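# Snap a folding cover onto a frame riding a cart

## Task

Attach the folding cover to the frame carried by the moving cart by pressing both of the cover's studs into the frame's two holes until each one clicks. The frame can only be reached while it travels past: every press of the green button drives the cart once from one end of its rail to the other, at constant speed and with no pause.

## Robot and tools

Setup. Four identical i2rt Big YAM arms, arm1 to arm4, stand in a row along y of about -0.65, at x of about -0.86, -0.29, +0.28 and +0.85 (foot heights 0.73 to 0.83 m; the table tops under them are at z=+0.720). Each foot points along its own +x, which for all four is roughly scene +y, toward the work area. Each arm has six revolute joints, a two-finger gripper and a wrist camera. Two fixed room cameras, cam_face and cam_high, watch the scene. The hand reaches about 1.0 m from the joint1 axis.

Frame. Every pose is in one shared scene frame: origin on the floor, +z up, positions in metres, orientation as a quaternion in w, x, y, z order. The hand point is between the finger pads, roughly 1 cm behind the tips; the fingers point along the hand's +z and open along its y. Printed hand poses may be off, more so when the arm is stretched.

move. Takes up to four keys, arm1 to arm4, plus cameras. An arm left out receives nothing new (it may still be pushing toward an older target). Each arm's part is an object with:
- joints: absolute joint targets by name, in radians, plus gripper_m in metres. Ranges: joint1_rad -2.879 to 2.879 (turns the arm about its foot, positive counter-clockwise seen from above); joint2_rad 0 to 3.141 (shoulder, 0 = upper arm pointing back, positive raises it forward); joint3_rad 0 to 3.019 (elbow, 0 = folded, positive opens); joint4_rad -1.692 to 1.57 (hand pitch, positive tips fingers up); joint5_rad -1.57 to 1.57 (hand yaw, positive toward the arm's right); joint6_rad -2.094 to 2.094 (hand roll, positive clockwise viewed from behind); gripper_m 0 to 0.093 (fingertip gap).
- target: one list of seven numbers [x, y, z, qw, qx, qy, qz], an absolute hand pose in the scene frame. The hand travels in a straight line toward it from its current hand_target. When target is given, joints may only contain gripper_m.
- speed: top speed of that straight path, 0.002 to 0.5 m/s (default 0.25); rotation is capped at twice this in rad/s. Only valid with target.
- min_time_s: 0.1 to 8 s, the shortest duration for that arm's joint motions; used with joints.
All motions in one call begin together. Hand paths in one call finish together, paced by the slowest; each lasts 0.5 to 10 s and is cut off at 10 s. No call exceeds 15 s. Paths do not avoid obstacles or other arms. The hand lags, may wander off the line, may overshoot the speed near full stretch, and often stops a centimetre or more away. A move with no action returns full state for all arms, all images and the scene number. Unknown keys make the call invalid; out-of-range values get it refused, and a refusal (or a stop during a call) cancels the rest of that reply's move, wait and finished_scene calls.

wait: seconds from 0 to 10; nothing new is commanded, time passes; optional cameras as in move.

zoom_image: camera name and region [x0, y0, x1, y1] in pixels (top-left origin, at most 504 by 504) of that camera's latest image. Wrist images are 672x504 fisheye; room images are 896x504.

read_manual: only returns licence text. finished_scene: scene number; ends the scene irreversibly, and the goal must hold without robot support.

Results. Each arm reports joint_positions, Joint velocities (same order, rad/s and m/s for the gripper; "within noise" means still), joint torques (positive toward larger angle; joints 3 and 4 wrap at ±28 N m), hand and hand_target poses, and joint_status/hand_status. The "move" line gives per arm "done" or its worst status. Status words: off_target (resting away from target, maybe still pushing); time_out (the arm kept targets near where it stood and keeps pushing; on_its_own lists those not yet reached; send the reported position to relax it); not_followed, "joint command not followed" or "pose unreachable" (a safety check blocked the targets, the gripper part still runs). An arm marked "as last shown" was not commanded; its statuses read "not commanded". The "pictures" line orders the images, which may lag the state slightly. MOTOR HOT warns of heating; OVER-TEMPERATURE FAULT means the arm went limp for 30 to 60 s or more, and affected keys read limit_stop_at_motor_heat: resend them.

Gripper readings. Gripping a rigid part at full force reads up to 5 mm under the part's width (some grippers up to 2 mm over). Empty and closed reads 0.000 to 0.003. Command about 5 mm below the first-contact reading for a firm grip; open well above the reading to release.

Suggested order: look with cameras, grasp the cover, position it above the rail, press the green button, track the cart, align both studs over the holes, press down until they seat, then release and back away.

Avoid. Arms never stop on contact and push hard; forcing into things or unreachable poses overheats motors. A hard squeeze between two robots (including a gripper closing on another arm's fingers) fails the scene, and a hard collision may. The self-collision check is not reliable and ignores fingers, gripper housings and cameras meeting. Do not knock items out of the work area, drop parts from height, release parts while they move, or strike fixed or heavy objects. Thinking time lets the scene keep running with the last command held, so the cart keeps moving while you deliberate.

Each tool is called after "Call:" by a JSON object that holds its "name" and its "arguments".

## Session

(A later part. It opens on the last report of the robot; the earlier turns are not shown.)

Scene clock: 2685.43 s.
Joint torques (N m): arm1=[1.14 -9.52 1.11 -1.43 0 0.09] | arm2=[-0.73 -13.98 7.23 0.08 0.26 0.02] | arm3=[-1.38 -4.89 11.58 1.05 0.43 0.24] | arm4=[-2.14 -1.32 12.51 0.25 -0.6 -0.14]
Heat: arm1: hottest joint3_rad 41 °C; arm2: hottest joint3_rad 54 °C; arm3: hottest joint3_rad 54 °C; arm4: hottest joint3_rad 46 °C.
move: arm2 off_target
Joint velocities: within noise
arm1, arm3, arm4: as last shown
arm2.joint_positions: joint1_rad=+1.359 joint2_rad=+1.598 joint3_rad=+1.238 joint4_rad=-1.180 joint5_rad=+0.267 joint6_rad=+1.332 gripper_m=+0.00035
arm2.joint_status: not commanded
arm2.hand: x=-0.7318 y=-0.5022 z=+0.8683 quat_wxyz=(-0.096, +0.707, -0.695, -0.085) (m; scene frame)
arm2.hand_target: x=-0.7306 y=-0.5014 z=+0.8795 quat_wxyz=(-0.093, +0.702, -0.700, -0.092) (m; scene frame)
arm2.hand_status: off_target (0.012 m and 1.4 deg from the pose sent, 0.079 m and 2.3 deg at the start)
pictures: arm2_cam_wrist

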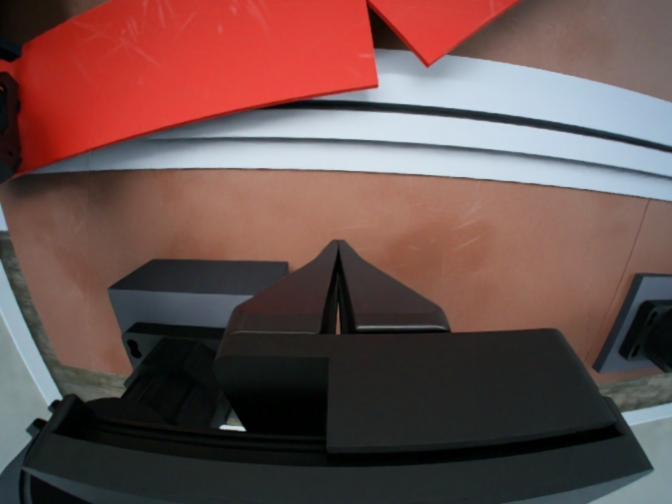

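Call:
{"name": "move", "arguments": {"arm2": {"target":[-0.745,-0.49,0.785,-0.0923,0.701,-0.701,-0.0923],"speed":0.2}, "cameras": ["arm2_cam_wrist"]}}

Call:
{"name": "move", "arguments": {"arm2": {"target":[-0.745,-0.39,0.775,-0.0923,0.701,-0.701,-0.0923],"speed":0.06}, "cameras": ["arm2_cam_wrist","arm1_cam_wrist","cam_high"]}}

Scene clock: 2692.73 s.
Joint torques (N m): arm1=[1.08 -9 1.2 -1.61 0 0.07] | arm2=[-1.32 -13.74 7.04 1.24 0.16 -0.08] | arm3=[-1.49 -4.84 11.56 1.06 0.42 0.24] | arm4=[-2.2 -1.44 12.49 0.28 -0.59 -0.12]
Heat: arm1: hottest joint3_rad 40 °C; arm2: hottest joint3_rad 54 °C; arm3: hottest joint3_rad 54 °C; arm4: hottest joint3_rad 46 °C.
move: arm2 off_target
Joint velocities: within noise
arm1, arm3: as last shown
arm2.joint_positions: joint1_rad=+1.342 joint2_rad=+1.725 joint3_rad=+1.140 joint4_rad=-0.965 joint5_rad=+0.267 joint6_rad=+1.332 gripper_m=+0.00035
arm2.joint_status: not commanded
arm2.hand: x=-0.7359 y=-0.4945 z=+0.7787 quat_wxyz=(-0.100, +0.702, -0.701, -0.079) (m; scene frame)
arm2.hand_target: x=-0.7438 y=-0.4882 z=+0.7854 quat_wxyz=(-0.092, +0.700, -0.702, -0.092) (m; scene frame)
arm2.hand_status: off_target (0.012 m and 1.7 deg from the pose sent, 0.085 m and 1.4 deg at the start)
arm4.joint_positions: joint1_rad=-1.014 joint2_rad=+0.819 joint3_rad=+0.251 joint4_rad=-0.738 joint5_rad=-0.535 joint6_rad=-0.969 gripper_m=+0.00044
arm4.joint_status: not commanded
arm4.hand: x=+0.9806 y=-0.4771 z=+0.8565 quat_wxyz=(-0.184, +0.670, -0.685, -0.221) (m; scene frame)
arm4.hand_target: x=+0.9984 y=-0.4682 z=+0.8783 quat_wxyz=(-0.211, +0.674, -0.675, -0.214) (m; scene frame)
arm4.hand_status: not commanded
pictures: arm2_cam_wrist

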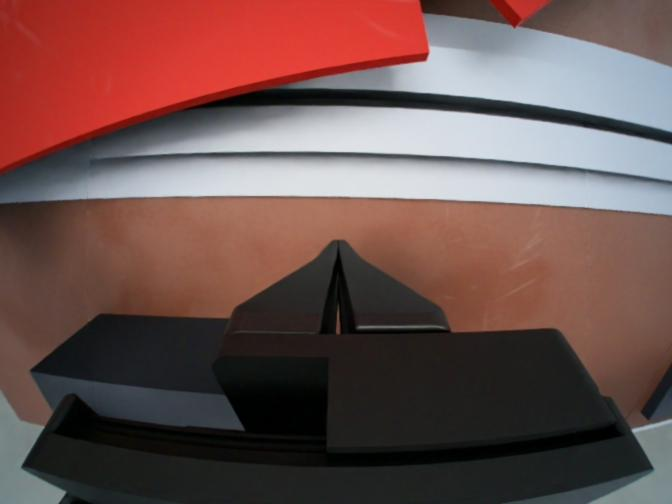

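Scene clock: 2695.07 s.
Joint torques (N m): arm1=[0.85 -9.52 0.96 -1.63 -0.02 0.02] | arm2=[-4.78 -12.04 11.22 1.78 0.8 -0.09] | arm3=[-1.44 -4.89 11.58 1.09 0.41 0.26] | arm4=[-2.08 -1.38 12.52 0.27 -0.59 -0.13]
Heat: arm1: hottest joint3_rad 40 °C; arm2: hottest joint3_rad 54 °C; arm3: hottest joint3_rad 54 °C; arm4: hottest joint3_rad 46 °C.
move: arm2 off_target
Joint velocities: within noise
arm1.joint_positions: joint1_rad=+0.657 joint2_rad=+1.084 joint3_rad=+0.171 joint4_rad=+0.001 joint5_rad=+0.237 joint6_rad=+0.329 gripper_m=+0.01524
arm1.joint_status: not commanded
arm1.hand: x=-1.0084 y=-0.4081 z=+0.7926 quat_wxyz=(-0.198, +0.750, -0.570, -0.271) (m; scene frame)
arm1.hand_target: x=-0.9871 y=-0.4448 z=+0.7717 quat_wxyz=(-0.183, +0.766, -0.567, -0.241) (m; scene frame)
arm1.hand_status: not commanded
arm2.joint_positions: joint1_rad=+1.207 joint2_rad=+1.765 joint3_rad=+1.158 joint4_rad=-0.929 joint5_rad=+0.232 joint6_rad=+1.135 gripper_m=+0.00035
arm2.joint_status: not commanded
arm2.hand: x=-0.7257 y=-0.4366 z=+0.7644 quat_wxyz=(-0.092, +0.724, -0.681, -0.060) (m; scene frame)
arm2.hand_target: x=-0.7429 y=-0.3956 z=+0.7758 quat_wxyz=(-0.092, +0.703, -0.699, -0.092) (m; scene frame)
arm2.hand_status: off_target (0.052 m and 5.1 deg from the pose sent, 0.105 m and 1.7 deg at the start)
arm3, arm4: as last shown
pictures: arm1_cam_wrist, arm2_cam_wrist, cam_high

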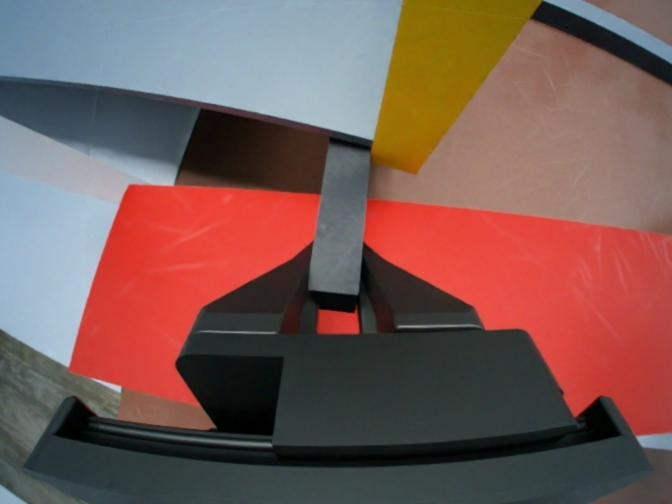

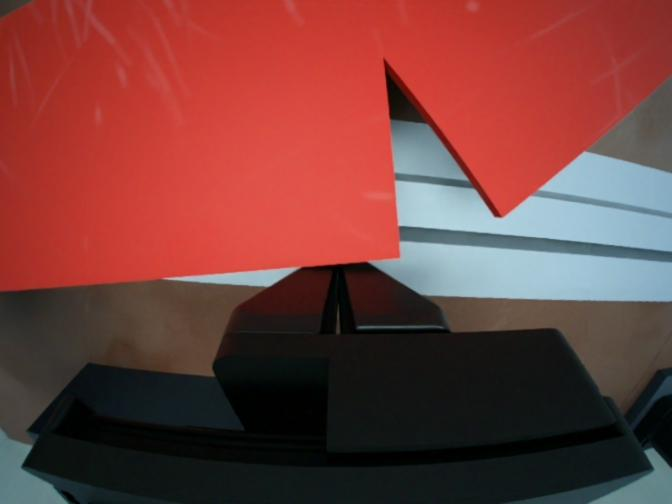

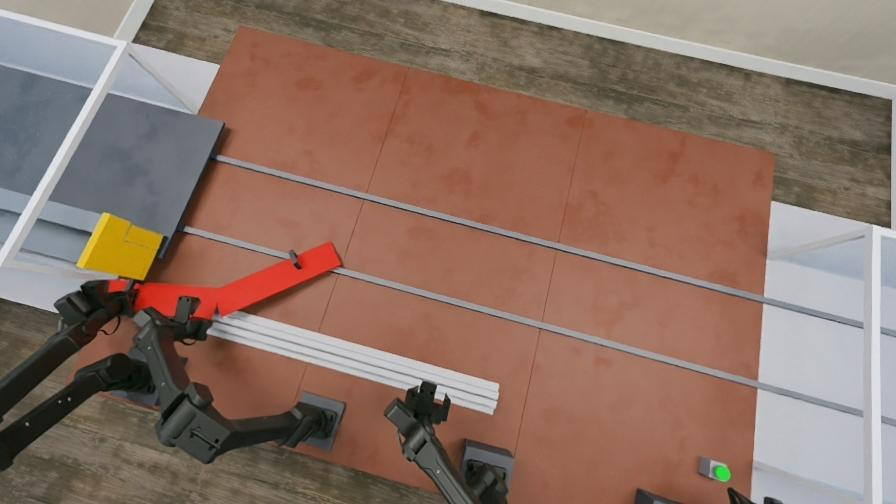

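Call:
{"name": "move", "arguments": {"arm2": {"target":[-0.745,-0.34,0.775,-0.0923,0.701,-0.701,-0.0923],"speed":0.1}, "cameras": []}}

Call:
{"name": "move", "arguments": {"arm2": {"target":[-0.745,-0.33,0.775,-0.0923,0.701,-0.701,-0.0923],"speed":0.1}, "cameras": ["arm2_cam_wrist","arm1_cam_wrist","cam_high"]}}

Call:
{"name": "zoom_image", "arguments": {"camera": "cam_high", "region": [60, 190, 380, 370]}}

Scene clock: 2699.17 s.
Joint torques (N m): arm1=[1.08 -10.05 0.69 -1.44 -0.09 0.04] | arm2=[-9.93 -10.99 13.65 2.82 1.99 -0.03] | arm3=[-1.55 -4.89 11.58 1.09 0.42 0.26] | arm4=[-2.08 -1.2 12.53 0.28 -0.58 -0.14]
Heat: arm1: hottest joint3_rad 40 °C; arm2: hottest joint3_rad 54 °C; arm3: hottest joint3_rad 54 °C; arm4: hottest joint3_rad 46 °C.
move: arm2 off_target
Joint velocities: within noise
arm1.joint_positions: joint1_rad=+0.657 joint2_rad=+1.087 joint3_rad=+0.172 joint4_rad=+0.003 joint5_rad=+0.239 joint6_rad=+0.327 gripper_m=+0.01524
arm1.joint_status: not commanded
arm1.hand: x=-1.0086 y=-0.4074 z=+0.7927 quat_wxyz=(-0.199, +0.750, -0.569, -0.271) (m; scene frame)
arm1.hand_target: x=-0.9875 y=-0.4444 z=+0.7721 quat_wxyz=(-0.184, +0.766, -0.566, -0.242) (m; scene frame)
arm1.hand_status: not commanded
arm2.joint_positions: joint1_rad=+1.186 joint2_rad=+1.772 joint3_rad=+1.175 joint4_rad=-0.959 joint5_rad=+0.192 joint6_rad=+1.040 gripper_m=+0.00035
arm2.joint_status: not commanded
arm2.hand: x=-0.7236 y=-0.4336 z=+0.7646 quat_wxyz=(-0.080, +0.752, -0.654, -0.039) (m; scene frame)
arm2.hand_target: x=-0.7337 y=-0.3475 z=+0.7793 quat_wxyz=(-0.095, +0.701, -0.701, -0.091) (m; scene frame)
arm2.hand_status: off_target (0.097 m and 10.1 deg from the pose sent, 0.099 m and 5.1 deg at the start)
arm3, arm4: as last shown
pictures: none
No camera images: "cameras" was empty.

Scene clock: 2700.13 s.
Joint torques (N m): arm1=[0.97 -9.99 0.9 -1.44 -0.09 0.1] | arm2=[-10.4 -10.93 13.6 3.02 2.09 -0.01] | arm3=[-1.44 -4.95 11.58 1.07 0.43 0.26] | arm4=[-2.08 -1.26 12.53 0.23 -0.6 -0.13]
Heat: arm1: hottest joint3_rad 40 °C; arm2: hottest joint3_rad 55 °C; arm3: hottest joint3_rad 54 °C; arm4: hottest joint3_rad 46 °C.
move: arm2 off_target
Joint velocities: within noise
arm1, arm3, arm4: as last shown
arm2.joint_positions: joint1_rad=+1.184 joint2_rad=+1.772 joint3_rad=+1.175 joint4_rad=-0.959 joint5_rad=+0.189 joint6_rad=+1.036 gripper_m=+0.00035
arm2.joint_status: not commanded
arm2.hand: x=-0.7234 y=-0.4334 z=+0.7645 quat_wxyz=(-0.079, +0.753, -0.653, -0.038) (m; scene frame)
arm2.hand_target: x=-0.7319 y=-0.3435 z=+0.7789 quat_wxyz=(-0.095, +0.700, -0.702, -0.091) (m; scene frame)
arm2.hand_status: off_target (0.106 m and 10.3 deg from the pose sent, 0.106 m and 10.1 deg at the start; pose on its path clipped on 20 of 29 steps)
pictures: arm1_cam_wrist, arm2_cam_wrist, cam_high

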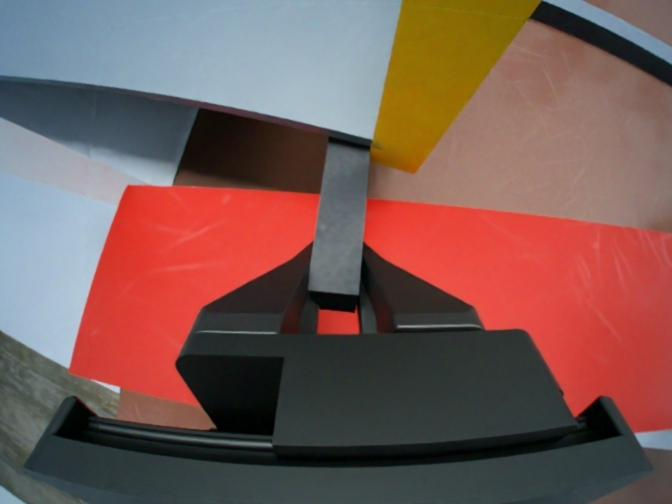

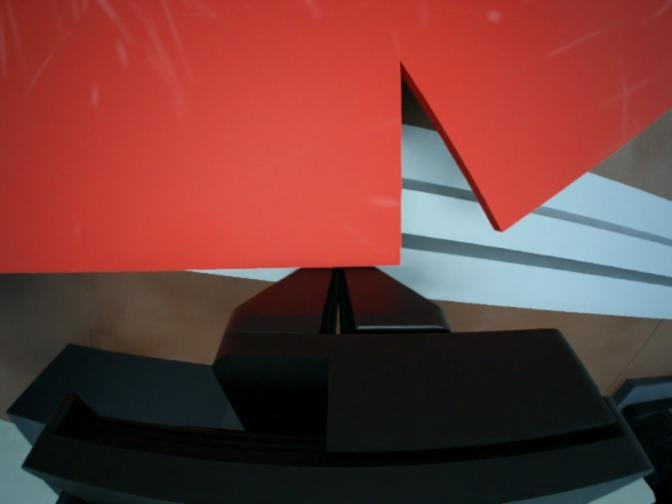

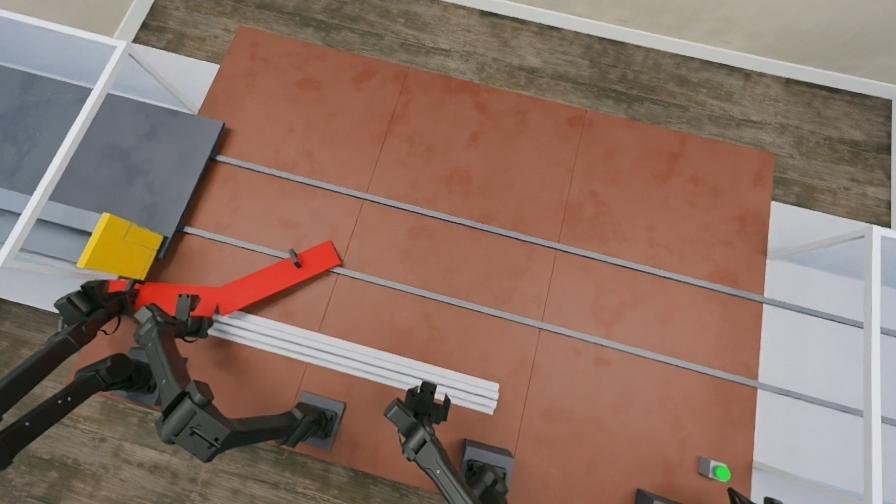

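Scaled by 1.575.

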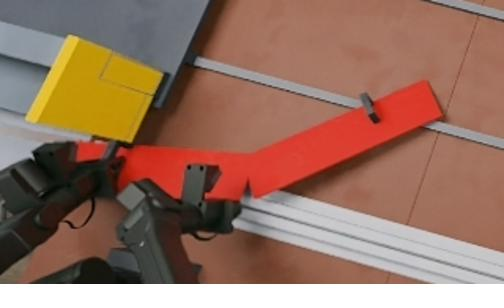

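Call:
{"name": "move", "arguments": {"arm2": {"target":[-0.745,-0.47,0.80,-0.0923,0.701,-0.701,-0.0923],"speed":0.1}, "cameras": []}}

Call:
{"name": "move", "arguments": {"arm2": {"target":[-0.745,-0.42,0.80,-0.0923,0.701,-0.701,-0.0923],"speed":0.08}, "cameras": ["arm2_cam_wrist"]}}

Call:
{"name": "move", "arguments": {"arm2": {"target":[-0.745,-0.37,0.80,-0.0923,0.701,-0.701,-0.0923],"speed":0.08}, "cameras": ["arm2_cam_wrist","arm1_cam_wrist"]}}

Scene clock: 2707.83 s.
Joint torques (N m): arm1=[0.44 -8.76 1.05 -1.44 -0.09 0.05] | arm2=[-0.38 -15.33 6.98 0.1 0.25 0.12] | arm3=[-1.61 -4.78 11.58 1.06 0.42 0.25] | arm4=[-2.2 -1.32 12.53 0.28 -0.6 -0.14]
Heat: arm1: hottest joint3_rad 39 °C; arm2: hottest joint3_rad 57 °C; arm3: hottest joint3_rad 54 °C; arm4: hottest joint3_rad 46 °C.
move: arm2 off_target
Joint velocities: within noise
arm1.joint_positions: joint1_rad=+0.659 joint2_rad=+1.084 joint3_rad=+0.172 joint4_rad=+0.000 joint5_rad=+0.237 joint6_rad=+0.329 gripper_m=+0.01524
arm1.joint_status: not commanded
arm1.hand: x=-1.0091 y=-0.4080 z=+0.7930 quat_wxyz=(-0.198, +0.751, -0.569, -0.271) (m; scene frame)
arm1.hand_target: x=-0.9878 y=-0.4447 z=+0.7720 quat_wxyz=(-0.183, +0.766, -0.566, -0.242) (m; scene frame)
arm1.hand_status: not commanded
arm2.joint_positions: joint1_rad=+1.293 joint2_rad=+1.736 joint3_rad=+1.177 joint4_rad=-0.968 joint5_rad=+0.266 joint6_rad=+1.272 gripper_m=+0.00035
arm2.joint_status: not commanded
arm2.hand: x=-0.7420 y=-0.4687 z=+0.7856 quat_wxyz=(-0.098, +0.705, -0.698, -0.083) (m; scene frame)
arm2.hand_target: x=-0.7456 y=-0.4682 z=+0.8005 quat_wxyz=(-0.093, +0.700, -0.701, -0.095) (m; scene frame)
arm2.hand_status: off_target (0.015 m and 1.4 deg from the pose sent, 0.055 m and 10.3 deg at the start)
arm3, arm4: as last shown
pictures: none
No camera images: "cameras" was empty.

Scene clock: 2709.20 s.
Joint torques (N m): arm1=[0.91 -9.41 0.85 -1.33 -0.13 0.05] | arm2=[-1.55 -13.33 10.1 0.59 0.24 -0.11] | arm3=[-1.32 -4.72 11.56 1.07 0.42 0.25] | arm4=[-2.14 -1.38 12.55 0.24 -0.59 -0.14]
Heat: arm1: hottest joint3_rad 39 °C; arm2: hottest joint3_rad 57 °C; arm3: hottest joint3_rad 54 °C; arm4: hottest joint3_rad 46 °C.
move: arm2 off_target
Joint velocities: within noise
arm1, arm3, arm4: as last shown
arm2.joint_positions: joint1_rad=+1.214 joint2_rad=+1.736 joint3_rad=+1.178 joint4_rad=-0.968 joint5_rad=+0.255 joint6_rad=+1.198 gripper_m=+0.00035
arm2.joint_status: not commanded
arm2.hand: x=-0.7276 y=-0.4346 z=+0.7851 quat_wxyz=(-0.099, +0.703, -0.700, -0.073) (m; scene frame)
arm2.hand_target: x=-0.7445 y=-0.4213 z=+0.8000 quat_wxyz=(-0.092, +0.700, -0.702, -0.093) (m; scene frame)
arm2.hand_status: off_target (0.027 m and 2.3 deg from the pose sent, 0.051 m and 1.4 deg at the start)
pictures: arm2_cam_wrist

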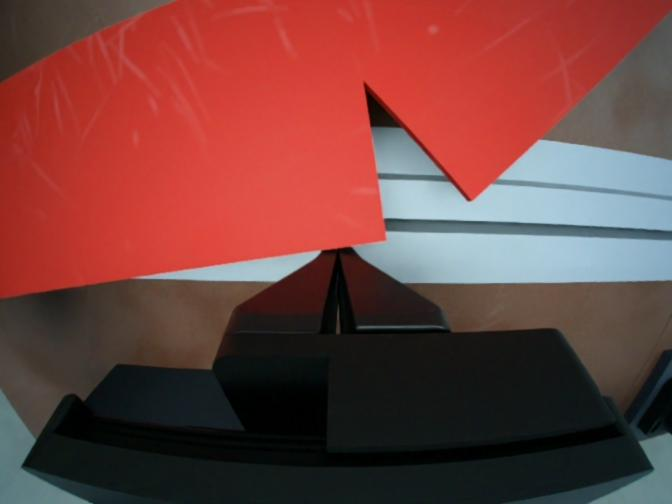

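Scene clock: 2710.60 s.
Joint torques (N m): arm1=[1.26 -9.11 0.94 -1.35 -0.09 0.1] | arm2=[-6.71 -11.87 12.45 1.92 1.44 -0.08] | arm3=[-1.55 -4.84 11.59 1.1 0.42 0.25] | arm4=[-2.2 -1.32 12.53 0.25 -0.59 -0.13]
Heat: arm1: hottest joint3_rad 39 °C; arm2: hottest joint3_rad 56 °C; arm3: hottest joint3_rad 54 °C; arm4: hottest joint3_rad 46 °C.
move: arm2 off_target
Joint velocities: within noise
arm1.joint_positions: joint1_rad=+0.659 joint2_rad=+1.084 joint3_rad=+0.172 joint4_rad=+0.000 joint5_rad=+0.239 joint6_rad=+0.329 gripper_m=+0.01524
arm1.joint_status: not commanded
arm1.hand: x=-1.0089 y=-0.4078 z=+0.7930 quat_wxyz=(-0.198, +0.750, -0.569, -0.271) (m; scene frame)
arm1.hand_target: x=-0.9876 y=-0.4446 z=+0.7720 quat_wxyz=(-0.183, +0.766, -0.567, -0.242) (m; scene frame)
arm1.hand_status: not commanded
arm2.joint_positions: joint1_rad=+1.192 joint2_rad=+1.743 joint3_rad=+1.197 joint4_rad=-0.995 joint5_rad=+0.211 joint6_rad=+1.094 gripper_m=+0.00035
arm2.joint_status: not commanded
arm2.hand: x=-0.7265 y=-0.4319 z=+0.7856 quat_wxyz=(-0.085, +0.734, -0.671, -0.051) (m; scene frame)
arm2.hand_target: x=-0.7397 y=-0.3733 z=+0.8018 quat_wxyz=(-0.093, +0.703, -0.699, -0.091) (m; scene frame)
arm2.hand_status: off_target (0.066 m and 7.0 deg from the pose sent, 0.069 m and 2.3 deg at the start)
arm3.joint_positions: joint1_rad=+1.077 joint2_rad=+1.177 joint3_rad=+0.540 joint4_rad=-0.710 joint5_rad=+0.453 joint6_rad=+1.015 gripper_m=+0.08510
arm3.joint_status: not commanded
arm3.hand: x=+0.0490 y=-0.4510 z=+0.8719 quat_wxyz=(-0.190, +0.697, -0.672, -0.160) (m; scene frame)
arm3.hand_target: x=+0.0312 y=-0.4417 z=+0.8841 quat_wxyz=(-0.185, +0.687, -0.680, -0.179) (m; scene frame)
arm3.hand_status: not commanded
arm4: as last shown
pictures: arm1_cam_wrist, arm2_cam_wrist

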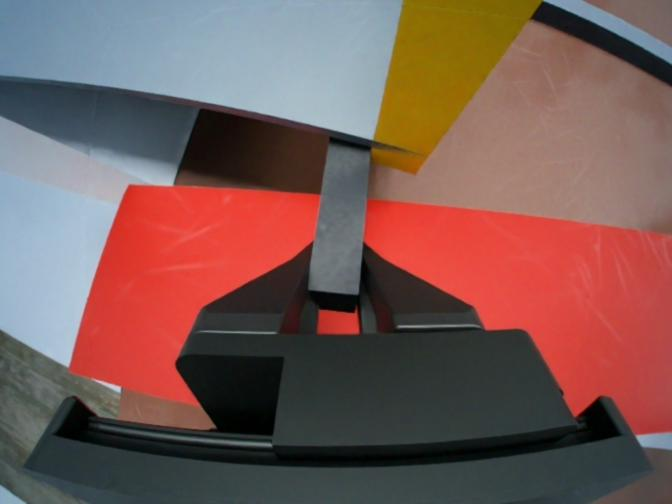

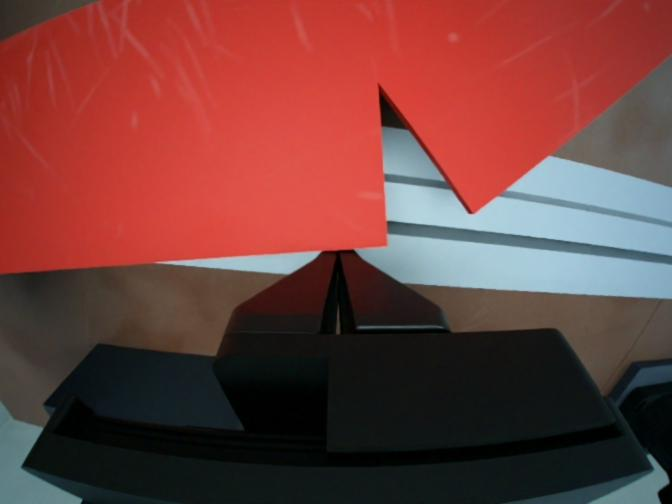

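Call:
{"name": "move", "arguments": {"arm1": {"joints":{"gripper_m":0.07}}, "arm2": {"target":[-0.745,-0.33,0.80,-0.0923,0.701,-0.701,-0.0923],"speed":0.08}, "cameras": ["arm2_cam_wrist","arm1_cam_wrist"]}}

Scene clock: 2714.70 s.
Joint torques (N m): arm1=[-0.5 -0.67 5.87 0.29 -0.09 0.09] | arm2=[-1.08 -14.8 10.13 1.18 0.02 -0.11] | arm3=[-1.44 -4.78 11.56 1.06 0.42 0.26] | arm4=[-2.14 -1.44 12.51 0.28 -0.59 -0.13]
Heat: arm1: hottest joint3_rad 39 °C; arm2: hottest joint3_rad 56 °C; arm3: hottest joint3_rad 54 °C; arm4: hottest joint3_rad 46 °C.
move: arm1 done; arm2 off_target
Joint velocities: within noise
arm1.joint_positions: joint1_rad=+0.686 joint2_rad=+0.981 joint3_rad=+0.107 joint4_rad=-0.046 joint5_rad=+0.239 joint6_rad=+0.324 gripper_m=+0.06991
arm1.joint_status: all done
arm1.hand: x=-0.9975 y=-0.4332 z=+0.7869 quat_wxyz=(-0.194, +0.761, -0.557, -0.269) (m; scene frame)
arm1.hand_target: x=-0.9860 y=-0.4491 z=+0.7698 quat_wxyz=(-0.182, +0.770, -0.562, -0.239) (m; scene frame)
arm1.hand_status: not commanded
arm2.joint_positions: joint1_rad=+1.042 joint2_rad=+1.822 joint3_rad=+1.304 joint4_rad=-0.977 joint5_rad=+0.244 joint6_rad=+1.039 gripper_m=+0.00035
arm2.joint_status: not commanded
arm2.hand: x=-0.7250 y=-0.3409 z=+0.7847 quat_wxyz=(-0.100, +0.698, -0.706, -0.068) (m; scene frame)
arm2.hand_target: x=-0.7420 y=-0.3271 z=+0.7993 quat_wxyz=(-0.093, +0.696, -0.706, -0.092) (m; scene frame)
arm2.hand_status: off_target (0.027 m and 3.0 deg from the pose sent, 0.105 m and 7.0 deg at the start)
arm3, arm4: as last shown
pictures: arm1_cam_wrist, arm2_cam_wrist

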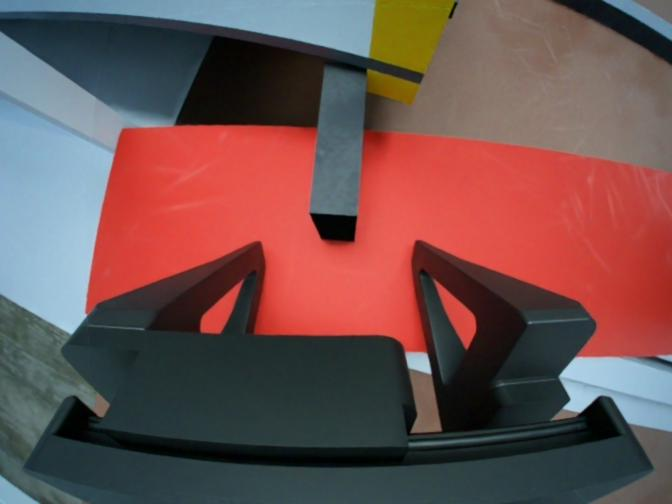

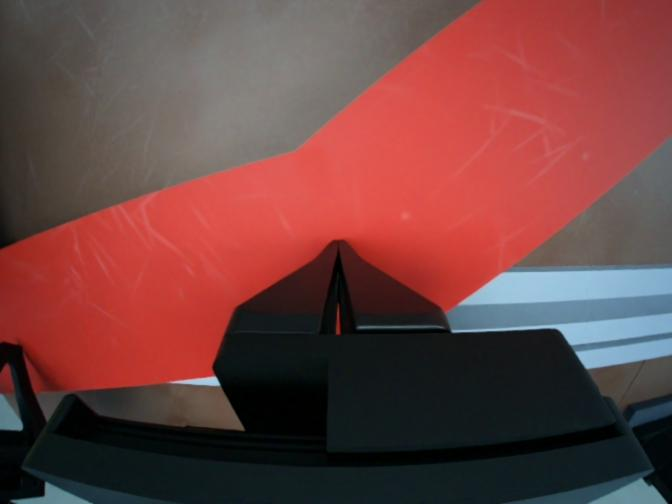

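Call:
{"name": "move", "arguments": {"arm4": {"target":[1.012,-0.44,0.85,-0.2126,0.6743,-0.6743,-0.2126],"speed":0.4}, "arm2": {"target":[-0.70,-0.42,0.92,-0.0923,0.701,-0.701,-0.0923],"speed":0.3}, "cameras": ["arm4_cam_wrist"]}}

Call:
{"name": "move", "arguments": {"arm4": {"target":[1.005,-0.432,0.755,-0.2126,0.6743,-0.6743,-0.2126],"speed":0.15}, "cameras": ["arm4_cam_wrist"]}}

Call:
{"name": "move", "arguments": {"arm4": {"target":[1.0,-0.47,0.88,-0.2126,0.6743,-0.6743,-0.2126],"speed":0.3}, "cameras": ["arm1_cam_wrist","cam_high","arm4_cam_wrist"]}}

Scene clock: 2724.33 s.
Joint torques (N m): arm1=[-0.56 -2.43 6.02 0.24 -0.07 0.08] | arm2=[-0.38 -11.99 8.69 0.2 0.24 0.12] | arm3=[-1.49 -4.95 11.58 1.06 0.42 0.25] | arm4=[-0.73 -0.26 10.55 1.46 -0.22 0.19]
Heat: arm1: hottest joint3_rad 39 °C; arm2: hottest joint3_rad 56 °C; arm3: hottest joint3_rad 54 °C; arm4: hottest joint3_rad 47 °C.
move: arm2 done; arm4 off_target
Joint velocities: within noise
arm1, arm3: as last shown
arm2.joint_positions: joint1_rad=+1.171 joint2_rad=+1.530 joint3_rad=+1.284 joint4_rad=-1.235 joint5_rad=+0.252 joint6_rad=+1.132 gripper_m=+0.00035
arm2.joint_status: not commanded
arm2.hand: x=-0.6985 y=-0.4228 z=+0.9130 quat_wxyz=(-0.093, +0.709, -0.694, -0.087) (m; scene frame)
arm2.hand_target: x=-0.7028 y=-0.4226 z=+0.9208 quat_wxyz=(-0.092, +0.706, -0.696, -0.093) (m; scene frame)
arm2.hand_status: done (0.008 m and 1.3 deg from the pose sent, 0.159 m and 3.0 deg at the start)
arm4.joint_positions: joint1_rad=-0.942 joint2_rad=+0.983 joint3_rad=+0.251 joint4_rad=-0.511 joint5_rad=-0.509 joint6_rad=-0.900 gripper_m=+0.00044
arm4.joint_status: not commanded
arm4.hand: x=+0.9970 y=-0.4545 z=+0.8383 quat_wxyz=(-0.196, +0.675, -0.678, -0.215) (m; scene frame)
arm4.hand_target: x=+1.0127 y=-0.4425 z=+0.8509 quat_wxyz=(-0.214, +0.674, -0.675, -0.211) (m; scene frame)
arm4.hand_status: off_target (0.024 m and 2.0 deg from the pose sent, 0.049 m and 3.6 deg at the start)
pictures: arm4_cam_wrist

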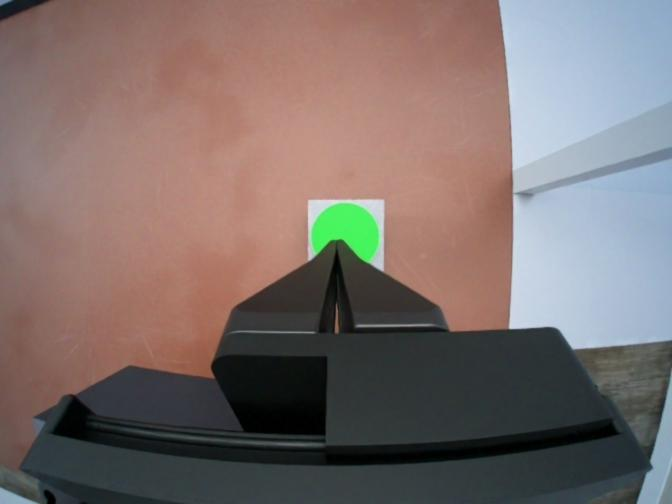

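Scene clock: 2726.30 s.
Joint torques (N m): arm1=[-0.21 -1.67 5.98 0.31 -0.12 0.11] | arm2=[-0.38 -12.04 8.69 0.2 0.24 0.09] | arm3=[-1.49 -4.84 11.6 1.1 0.41 0.25] | arm4=[0.32 -1.96 1.4 0.68 -0.68 0.24]
Heat: arm1: hottest joint3_rad 39 °C; arm2: hottest joint3_rad 56 °C; arm3: hottest joint3_rad 54 °C; arm4: hottest joint3_rad 46 °C.
move: arm4 off_target
Joint velocities: within noise
arm1, arm2, arm3: as last shown
arm4.joint_positions: joint1_rad=-0.887 joint2_rad=+1.464 joint3_rad=+0.212 joint4_rad=+0.164 joint5_rad=-0.472 joint6_rad=-0.838 gripper_m=+0.00043
arm4.joint_status: not commanded
arm4.hand: x=+1.0302 y=-0.4224 z=+0.7730 quat_wxyz=(-0.254, +0.677, -0.662, -0.197) (m; scene frame)
arm4.hand_target: x=+1.0063 y=-0.4328 z=+0.7587 quat_wxyz=(-0.216, +0.674, -0.674, -0.211) (m; scene frame)
arm4.hand_status: off_target (0.032 m and 5.3 deg from the pose sent, 0.087 m and 2.0 deg at the start)
pictures: arm4_cam_wrist

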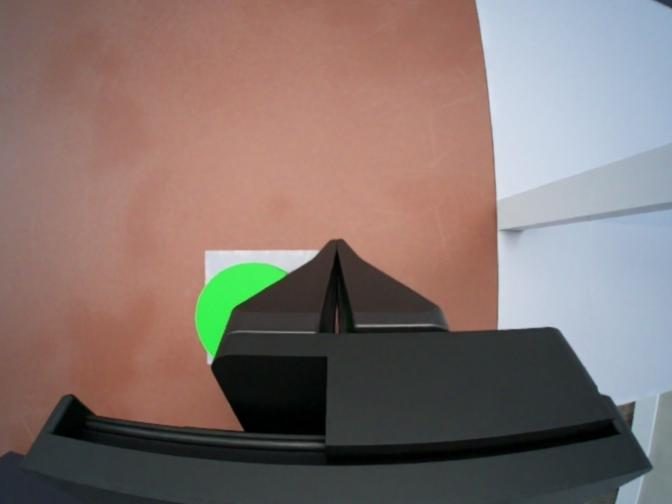

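Scene clock: 2728.20 s.
Joint torques (N m): arm1=[-0.73 -1.73 5.81 0.36 -0.13 0.08] | arm2=[-0.32 -11.99 8.7 0.2 0.24 0.09] | arm3=[-1.49 -4.89 11.59 1.07 0.42 0.24] | arm4=[-1.96 -0.85 12.51 0.4 -0.58 -0.18]
Heat: arm1: hottest joint3_rad 39 °C; arm2: hottest joint3_rad 56 °C; arm3: hottest joint3_rad 54 °C; arm4: hottest joint3_rad 46 °C.
move: arm4 off_target
Joint velocities: within noise
arm1, arm2, arm3: as last shown
arm4.joint_positions: joint1_rad=-1.012 joint2_rad=+0.820 joint3_rad=+0.251 joint4_rad=-0.742 joint5_rad=-0.535 joint6_rad=-0.969 gripper_m=+0.00043
arm4.joint_status: not commanded
arm4.hand: x=+0.9794 y=-0.4775 z=+0.8559 quat_wxyz=(-0.181, +0.670, -0.685, -0.222) (m; scene frame)
arm4.hand_target: x=+0.9971 y=-0.4686 z=+0.8776 quat_wxyz=(-0.208, +0.675, -0.675, -0.215) (m; scene frame)
arm4.hand_status: off_target (0.033 m and 4.0 deg from the pose sent, 0.121 m and 5.3 deg at the start)
pictures: arm1_cam_wrist, arm4_cam_wrist, cam_high

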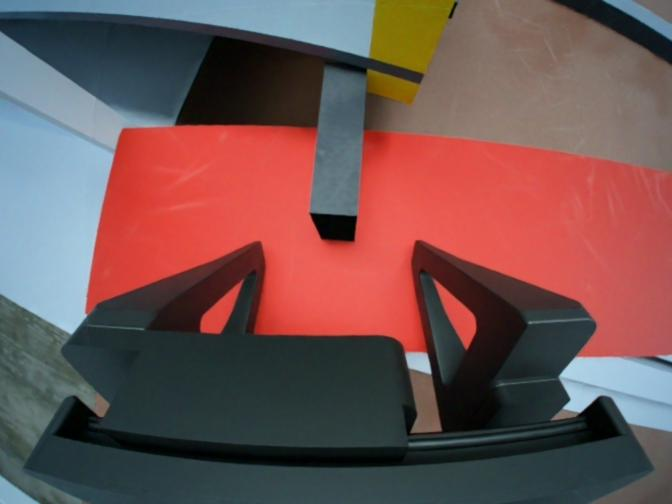

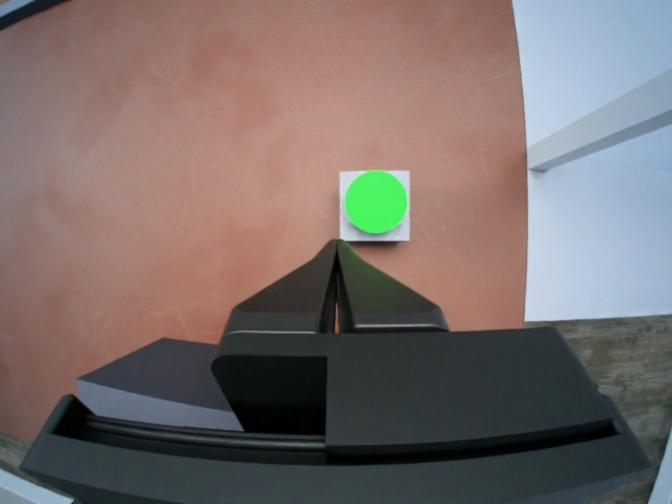

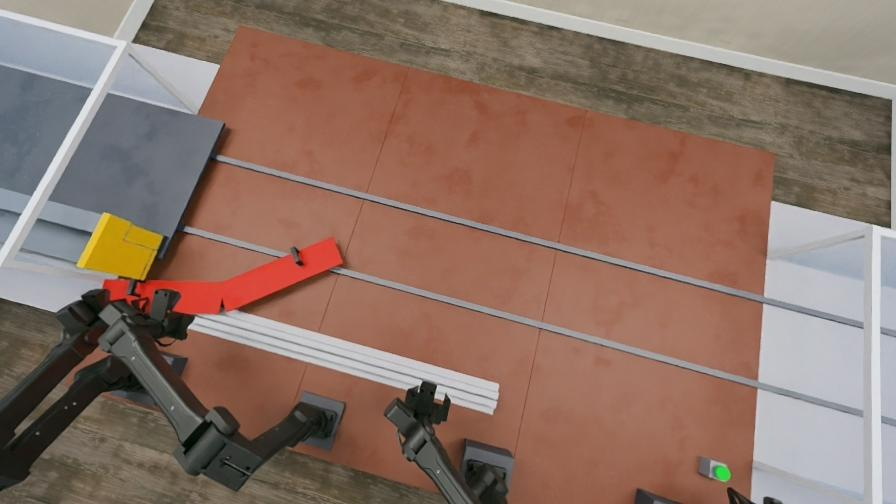

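Call:
{"name": "move", "arguments": {"arm4": {"target":[0.99,-0.458,0.82,-0.2126,0.6743,-0.6743,-0.2126],"speed":0.2}, "cameras": []}}

Call:
{"name": "move", "arguments": {"arm4": {"target":[0.985,-0.458,0.762,-0.2126,0.6743,-0.6743,-0.2126],"speed":0.1}, "cameras": ["arm4_cam_wrist"]}}

Call:
{"name": "move", "arguments": {"arm4": {"target":[1.0,-0.47,0.88,-0.2126,0.6743,-0.6743,-0.2126],"speed":0.3}, "cameras": ["arm1_cam_wrist"]}}

Scene clock: 2740.40 s.
Joint torques (N m): arm1=[-1.08 -1.55 5.85 0.12 -0.07 0.06] | arm2=[-0.38 -11.99 8.69 0.21 0.24 0.09] | arm3=[-1.44 -4.72 11.59 1.07 0.43 0.24] | arm4=[-0.73 -0.32 6.68 1.36 -0.22 0.17]
Heat: arm1: hottest joint3_rad 39 °C; arm2: hottest joint3_rad 56 °C; arm3: hottest joint3_rad 54 °C; arm4: hottest joint3_rad 47 °C.
move: arm4 done
Joint velocities: within noise
arm1, arm2, arm3: as last shown
arm4.joint_positions: joint1_rad=-0.953 joint2_rad=+0.995 joint3_rad=+0.183 joint4_rad=-0.400 joint5_rad=-0.512 joint6_rad=-0.910 gripper_m=+0.00043
arm4.joint_status: not commanded
arm4.hand: x=+0.9901 y=-0.4614 z=+0.8209 quat_wxyz=(-0.213, +0.676, -0.674, -0.211) (m; scene frame)
arm4.hand_target: x=+0.9911 y=-0.4594 z=+0.8200 quat_wxyz=(-0.214, +0.674, -0.675, -0.211) (m; scene frame)
arm4.hand_status: done (0.004 m and 0.3 deg from the pose sent, 0.042 m and 4.0 deg at the start)
pictures: none
No camera images: "cameras" was empty.

Scene clock: 2741.97 s.
Joint torques (N m): arm1=[0.03 -1.67 6.04 0.18 -0.1 0.08] | arm2=[-0.32 -11.99 8.69 0.2 0.24 0.09] | arm3=[-1.49 -4.95 11.62 1.09 0.42 0.25] | arm4=[2.84 6.24 5.74 3.34 2.07 0.15]
Heat: arm1: hottest joint3_rad 39 °C; arm2: hottest joint3_rad 56 °C; arm3: hottest joint3_rad 54 °C; arm4: hottest joint3_rad 47 °C.
move: arm4 off_target
Joint velocities: within noise
arm1, arm2, arm3: as last shown
arm4.joint_positions: joint1_rad=-0.992 joint2_rad=+1.168 joint3_rad=+0.097 joint4_rad=-0.095 joint5_rad=-0.583 joint6_rad=-0.910 gripper_m=+0.00043
arm4.joint_status: not commanded
arm4.hand: x=+0.9843 y=-0.4628 z=+0.7929 quat_wxyz=(-0.243, +0.663, -0.668, -0.235) (m; scene frame)
arm4.hand_target: x=+0.9818 y=-0.4638 z=+0.7744 quat_wxyz=(-0.216, +0.675, -0.672, -0.215) (m; scene frame)
arm4.hand_status: off_target (0.031 m and 4.5 deg from the pose sent, 0.059 m and 0.3 deg at the start)
pictures: arm4_cam_wrist

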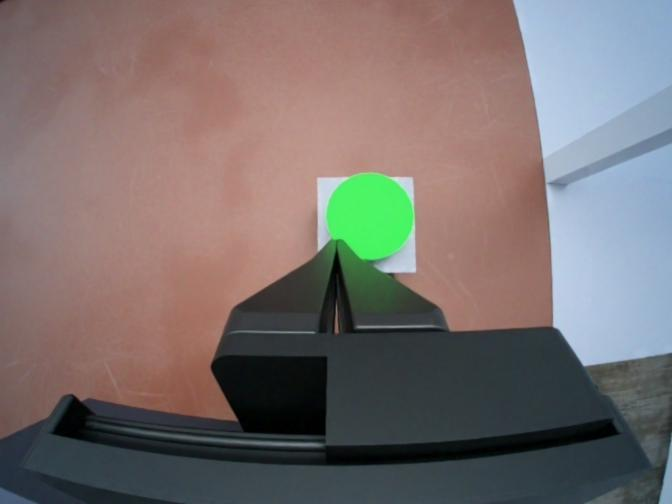

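Scene clock: 2743.70 s.
Joint torques (N m): arm1=[-0.62 -1.85 6.16 0.31 -0.14 0.06] | arm2=[-0.38 -11.99 8.69 0.21 0.24 0.09] | arm3=[-1.61 -4.89 11.58 1.07 0.42 0.26] | arm4=[-2.14 -0.09 12.49 0.18 -0.48 -0.12]
Heat: arm1: hottest joint3_rad 39 °C; arm2: hottest joint3_rad 56 °C; arm3: hottest joint3_rad 54 °C; arm4: hottest joint3_rad 47 °C.
move: arm4 off_target
Joint velocities: within noise
arm1, arm2, arm3: as last shown
arm4.joint_positions: joint1_rad=-1.014 joint2_rad=+0.825 joint3_rad=+0.251 joint4_rad=-0.738 joint5_rad=-0.531 joint6_rad=-0.970 gripper_m=+0.00043
arm4.joint_status: not commanded
arm4.hand: x=+0.9805 y=-0.4780 z=+0.8550 quat_wxyz=(-0.181, +0.670, -0.686, -0.219) (m; scene frame)
arm4.hand_target: x=+0.9986 y=-0.4694 z=+0.8765 quat_wxyz=(-0.207, +0.675, -0.676, -0.211) (m; scene frame)
arm4.hand_status: off_target (0.033 m and 3.9 deg from the pose sent, 0.089 m and 4.5 deg at the start)
pictures: arm1_cam_wrist

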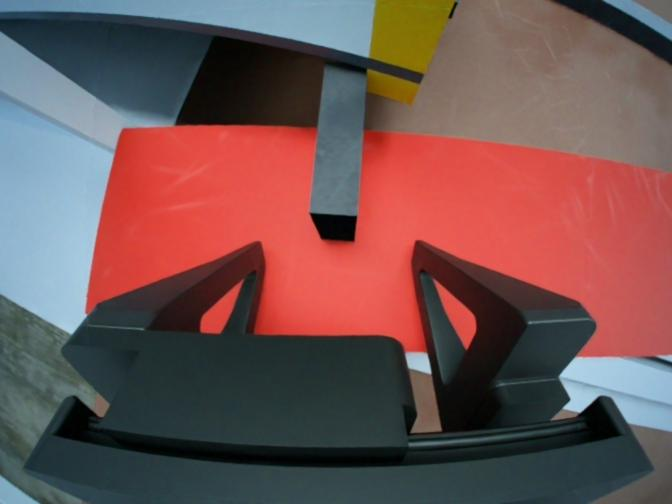

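Call:
{"name": "move", "arguments": {"arm4": {"target":[1.003,-0.448,0.825,-0.2126,0.6743,-0.6743,-0.2126],"speed":0.2}, "cameras": []}}

Call:
{"name": "move", "arguments": {"arm4": {"target":[1.001,-0.448,0.755,-0.2126,0.6743,-0.6743,-0.2126],"speed":0.1}, "cameras": ["arm4_cam_wrist"]}}

Call:
{"name": "move", "arguments": {"arm4": {"target":[1.0,-0.47,0.88,-0.2126,0.6743,-0.6743,-0.2126],"speed":0.3}, "cameras": []}}

Call:
{"name": "wait", "arguments": {"seconds": 3, "cameras": ["arm1_cam_wrist"]}}

Scene clock: 2750.17 s.
Joint torques (N m): arm1=[-0.5 -1.2 5.91 0.14 -0.09 0.09] | arm2=[-0.32 -12.04 8.69 0.2 0.24 0.09] | arm3=[-1.67 -4.84 11.6 1.05 0.42 0.25] | arm4=[-0.97 -1.38 6.6 1.43 -0.23 0.16]
Heat: arm1: hottest joint3_rad 39 °C; arm2: hottest joint3_rad 56 °C; arm3: hottest joint3_rad 54 °C; arm4: hottest joint3_rad 47 °C.
move: arm4 done
Joint velocities: within noise
arm1, arm2: as last shown
arm3.joint_positions: joint1_rad=+1.077 joint2_rad=+1.177 joint3_rad=+0.540 joint4_rad=-0.710 joint5_rad=+0.453 joint6_rad=+1.015 gripper_m=+0.08510
arm3.joint_status: not commanded
arm3.hand: x=+0.0490 y=-0.4510 z=+0.8719 quat_wxyz=(-0.190, +0.697, -0.672, -0.160) (m; scene frame)
arm3.hand_target: x=+0.0312 y=-0.4417 z=+0.8841 quat_wxyz=(-0.185, +0.687, -0.680, -0.179) (m; scene frame)
arm3.hand_status: not commanded
arm4.joint_positions: joint1_rad=-0.946 joint2_rad=+1.046 joint3_rad=+0.226 joint4_rad=-0.389 joint5_rad=-0.511 joint6_rad=-0.904 gripper_m=+0.00043
arm4.joint_status: not commanded
arm4.hand: x=+1.0031 y=-0.4517 z=+0.8262 quat_wxyz=(-0.213, +0.676, -0.673, -0.211) (m; scene frame)
arm4.hand_target: x=+1.0039 y=-0.4496 z=+0.8249 quat_wxyz=(-0.214, +0.674, -0.675, -0.211) (m; scene frame)
arm4.hand_status: done (0.004 m and 0.3 deg from the pose sent, 0.048 m and 3.9 deg at the start)
pictures: none
No camera images: "cameras" was empty.

Scene clock: 2751.83 s.
Joint torques (N m): arm1=[-0.44 -2.08 5.96 0.32 -0.08 0.04] | arm2=[-0.32 -11.99 8.69 0.2 0.24 0.09] | arm3=[-1.49 -4.95 11.56 1.07 0.42 0.25] | arm4=[-0.38 4.66 3.54 1.14 2.63 0.06]
Heat: arm1: hottest joint3_rad 39 °C; arm2: hottest joint3_rad 56 °C; arm3: hottest joint3_rad 54 °C; arm4: hottest joint3_rad 47 °C.
move: arm4 off_target
Joint velocities: within noise
arm1.joint_positions: joint1_rad=+0.686 joint2_rad=+0.981 joint3_rad=+0.107 joint4_rad=-0.046 joint5_rad=+0.239 joint6_rad=+0.324 gripper_m=+0.06991
arm1.joint_status: not commanded
arm1.hand: x=-0.9975 y=-0.4332 z=+0.7869 quat_wxyz=(-0.194, +0.761, -0.557, -0.269) (m; scene frame)
arm1.hand_target: x=-0.9860 y=-0.4491 z=+0.7698 quat_wxyz=(-0.182, +0.770, -0.562, -0.239) (m; scene frame)
arm1.hand_status: not commanded
arm2, arm3: as last shown
arm4.joint_positions: joint1_rad=-0.948 joint2_rad=+1.280 joint3_rad=+0.163 joint4_rad=+0.032 joint5_rad=-0.595 joint6_rad=-0.889 gripper_m=+0.00043
arm4.joint_status: not commanded
arm4.hand: x=+1.0106 y=-0.4328 z=+0.8008 quat_wxyz=(-0.272, +0.673, -0.644, -0.240) (m; scene frame)
arm4.hand_target: x=+0.9976 y=-0.4518 z=+0.7693 quat_wxyz=(-0.217, +0.674, -0.672, -0.215) (m; scene frame)
arm4.hand_status: off_target (0.049 m and 8.2 deg from the pose sent, 0.071 m and 0.3 deg at the start)
pictures: arm4_cam_wrist

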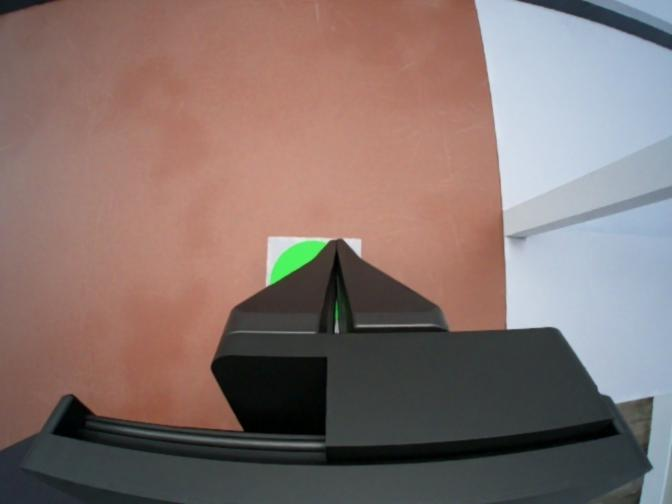

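Scene clock: 2753.60 s.
Joint torques (N m): arm1=[-0.79 -1.49 5.94 0.43 -0.1 0.05] | arm2=[-0.32 -11.99 8.69 0.21 0.24 0.09] | arm3=[-1.55 -4.84 11.58 1.07 0.42 0.26] | arm4=[-2.2 -1.96 12.46 0.24 -0.49 -0.18]
Heat: arm1: hottest joint3_rad 39 °C; arm2: hottest joint3_rad 56 °C; arm3: hottest joint3_rad 54 °C; arm4: hottest joint3_rad 47 °C.
move: arm4 off_target
Joint velocities: within noise
arm1, arm3: as last shown
arm2.joint_positions: joint1_rad=+1.171 joint2_rad=+1.530 joint3_rad=+1.284 joint4_rad=-1.235 joint5_rad=+0.252 joint6_rad=+1.132 gripper_m=+0.00035
arm2.joint_status: not commanded
arm2.hand: x=-0.6985 y=-0.4228 z=+0.9130 quat_wxyz=(-0.093, +0.709, -0.694, -0.087) (m; scene frame)
arm2.hand_target: x=-0.7028 y=-0.4226 z=+0.9208 quat_wxyz=(-0.092, +0.706, -0.696, -0.093) (m; scene frame)
arm2.hand_status: not commanded
arm4.joint_positions: joint1_rad=-1.012 joint2_rad=+0.823 joint3_rad=+0.249 joint4_rad=-0.738 joint5_rad=-0.529 joint6_rad=-0.973 gripper_m=+0.00043
arm4.joint_status: not commanded
arm4.hand: x=+0.9800 y=-0.4782 z=+0.8546 quat_wxyz=(-0.181, +0.672, -0.684, -0.218) (m; scene frame)
arm4.hand_target: x=+0.9980 y=-0.4696 z=+0.8760 quat_wxyz=(-0.207, +0.677, -0.674, -0.211) (m; scene frame)
arm4.hand_status: off_target (0.033 m and 3.8 deg from the pose sent, 0.088 m and 8.2 deg at the start)
pictures: none
No camera images: "cameras" was empty.

Scene clock: 2756.60 s.
Joint torques (N m): arm1=[-0.03 -1.14 6.05 0.31 -0.08 0.08] | arm2=[-0.32 -12.04 8.69 0.21 0.24 0.08] | arm3=[-1.67 -4.84 11.6 1.1 0.42 0.25] | arm4=[-2.08 -1.32 12.41 0.29 -0.5 -0.14]
Heat: arm1: hottest joint3_rad 39 °C; arm2: hottest joint3_rad 55 °C; arm3: hottest joint3_rad 54 °C; arm4: hottest joint3_rad 47 °C.
Joint velocities: within noise
arm1.joint_positions: joint1_rad=+0.686 joint2_rad=+0.981 joint3_rad=+0.107 joint4_rad=-0.046 joint5_rad=+0.239 joint6_rad=+0.324 gripper_m=+0.06991
arm1.joint_status: not commanded
arm1.hand: x=-0.9975 y=-0.4332 z=+0.7869 quat_wxyz=(-0.194, +0.761, -0.557, -0.269) (m; scene frame)
arm1.hand_target: x=-0.9860 y=-0.4491 z=+0.7698 quat_wxyz=(-0.182, +0.770, -0.562, -0.239) (m; scene frame)
arm1.hand_status: not commanded
arm2.joint_positions: joint1_rad=+1.171 joint2_rad=+1.530 joint3_rad=+1.284 joint4_rad=-1.235 joint5_rad=+0.252 joint6_rad=+1.132 gripper_m=+0.00035
arm2.joint_status: not commanded
arm2.hand: x=-0.6985 y=-0.4228 z=+0.9130 quat_wxyz=(-0.093, +0.709, -0.694, -0.087) (m; scene frame)
arm2.hand_target: x=-0.7028 y=-0.4226 z=+0.9208 quat_wxyz=(-0.092, +0.706, -0.696, -0.093) (m; scene frame)
arm2.hand_status: not commanded
arm3.joint_positions: joint1_rad=+1.077 joint2_rad=+1.177 joint3_rad=+0.540 joint4_rad=-0.710 joint5_rad=+0.453 joint6_rad=+1.015 gripper_m=+0.08510
arm3.joint_status: not commanded
arm3.hand: x=+0.0490 y=-0.4510 z=+0.8719 quat_wxyz=(-0.190, +0.697, -0.672, -0.160) (m; scene frame)
arm3.hand_target: x=+0.0312 y=-0.4417 z=+0.8841 quat_wxyz=(-0.185, +0.687, -0.680, -0.179) (m; scene frame)
arm3.hand_status: not commanded
arm4.joint_positions: joint1_rad=-1.012 joint2_rad=+0.823 joint3_rad=+0.249 joint4_rad=-0.739 joint5_rad=-0.529 joint6_rad=-0.975 gripper_m=+0.00043
arm4.joint_status: not commanded
arm4.hand: x=+0.9797 y=-0.4784 z=+0.8545 quat_wxyz=(-0.181, +0.672, -0.684, -0.218) (m; scene frame)
arm4.hand_target: x=+0.9978 y=-0.4697 z=+0.8759 quat_wxyz=(-0.207, +0.677, -0.674, -0.211) (m; scene frame)
arm4.hand_status: off_target (0.034 m and 3.9 deg from the pose sent, 0.088 m and 8.2 deg at the start)
wait: 3.00 s; at rest by 0.27 s
pictures: arm1_cam_wrist

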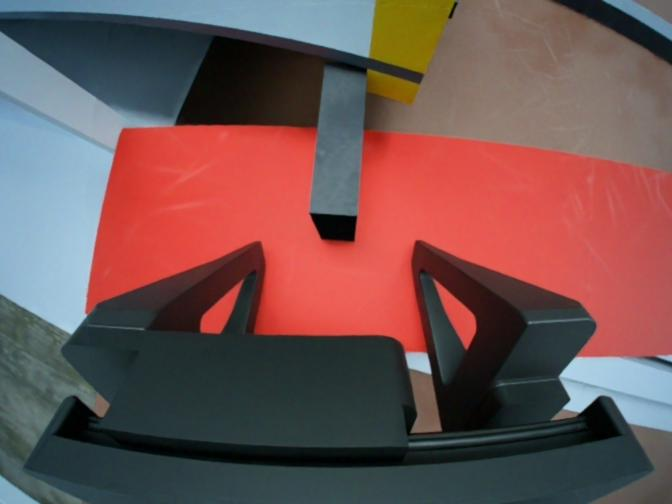

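Call:
{"name": "move", "arguments": {"arm2": {"target":[-0.83,-0.27,0.88,0.0,0.7071,-0.7071,0.0],"speed":0.25}, "arm1": {"target":[-1.0,-0.405,0.77,-0.1788,0.7667,-0.5672,-0.2417],"speed":0.08}, "cameras": ["arm2_cam_wrist","arm1_cam_wrist"]}}

Scene clock: 2766.47 s.
Joint torques (N m): arm1=[-1.2 -2.32 6.71 1.01 -0.64 0.01] | arm2=[-0.79 -19.25 11.1 0.12 -0.12 -0.11] | arm3=[-1.55 -4.89 11.58 1.06 0.42 0.25] | arm4=[-2.2 -1.26 12.45 0.27 -0.49 -0.15]
Heat: arm1: hottest joint3_rad 39 °C; arm2: hottest joint3_rad 55 °C; arm3: hottest joint3_rad 54 °C; arm4: hottest joint3_rad 48 °C.
move: arm1 off_target; arm2 off_target
Joint velocities: within noise
arm1.joint_positions: joint1_rad=+0.602 joint2_rad=+1.163 joint3_rad=+0.186 joint4_rad=+0.052 joint5_rad=+0.191 joint6_rad=+0.263 gripper_m=+0.06993
arm1.joint_status: not commanded
arm1.hand: x=-1.0053 y=-0.3984 z=+0.7830 quat_wxyz=(-0.192, +0.762, -0.562, -0.261) (m; scene frame)
arm1.hand_target: x=-0.9992 y=-0.4071 z=+0.7695 quat_wxyz=(-0.177, +0.768, -0.568, -0.238) (m; scene frame)
arm1.hand_status: off_target (0.015 m and 2.8 deg from the pose sent, 0.033 m and 3.8 deg at the start)
arm2.joint_positions: joint1_rad=+0.970 joint2_rad=+2.124 joint3_rad=+2.014 joint4_rad=-1.497 joint5_rad=+0.017 joint6_rad=+0.987 gripper_m=+0.00035
arm2.joint_status: not commanded
arm2.hand: x=-0.8194 y=-0.2748 z=+0.8633 quat_wxyz=(-0.003, +0.700, -0.714, +0.015) (m; scene frame)
arm2.hand_target: x=-0.8278 y=-0.2668 z=+0.8786 quat_wxyz=(+0.001, +0.702, -0.712, -0.001) (m; scene frame)
arm2.hand_status: off_target (0.020 m and 2.1 deg from the pose sent, 0.204 m and 14.7 deg at the start)
arm3, arm4: as last shown
pictures: arm1_cam_wrist, arm2_cam_wrist

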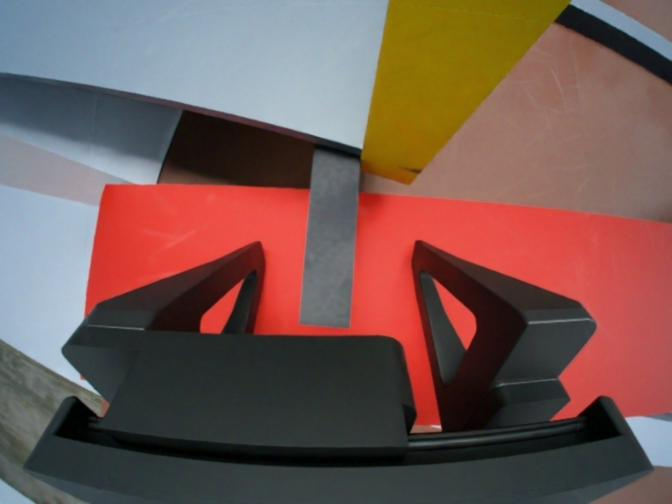

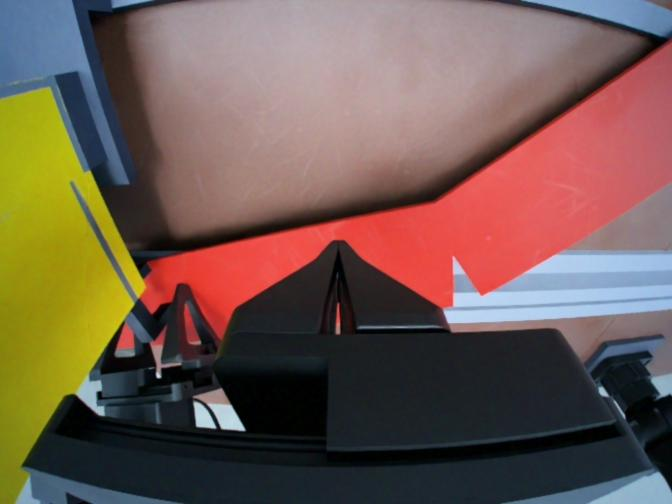

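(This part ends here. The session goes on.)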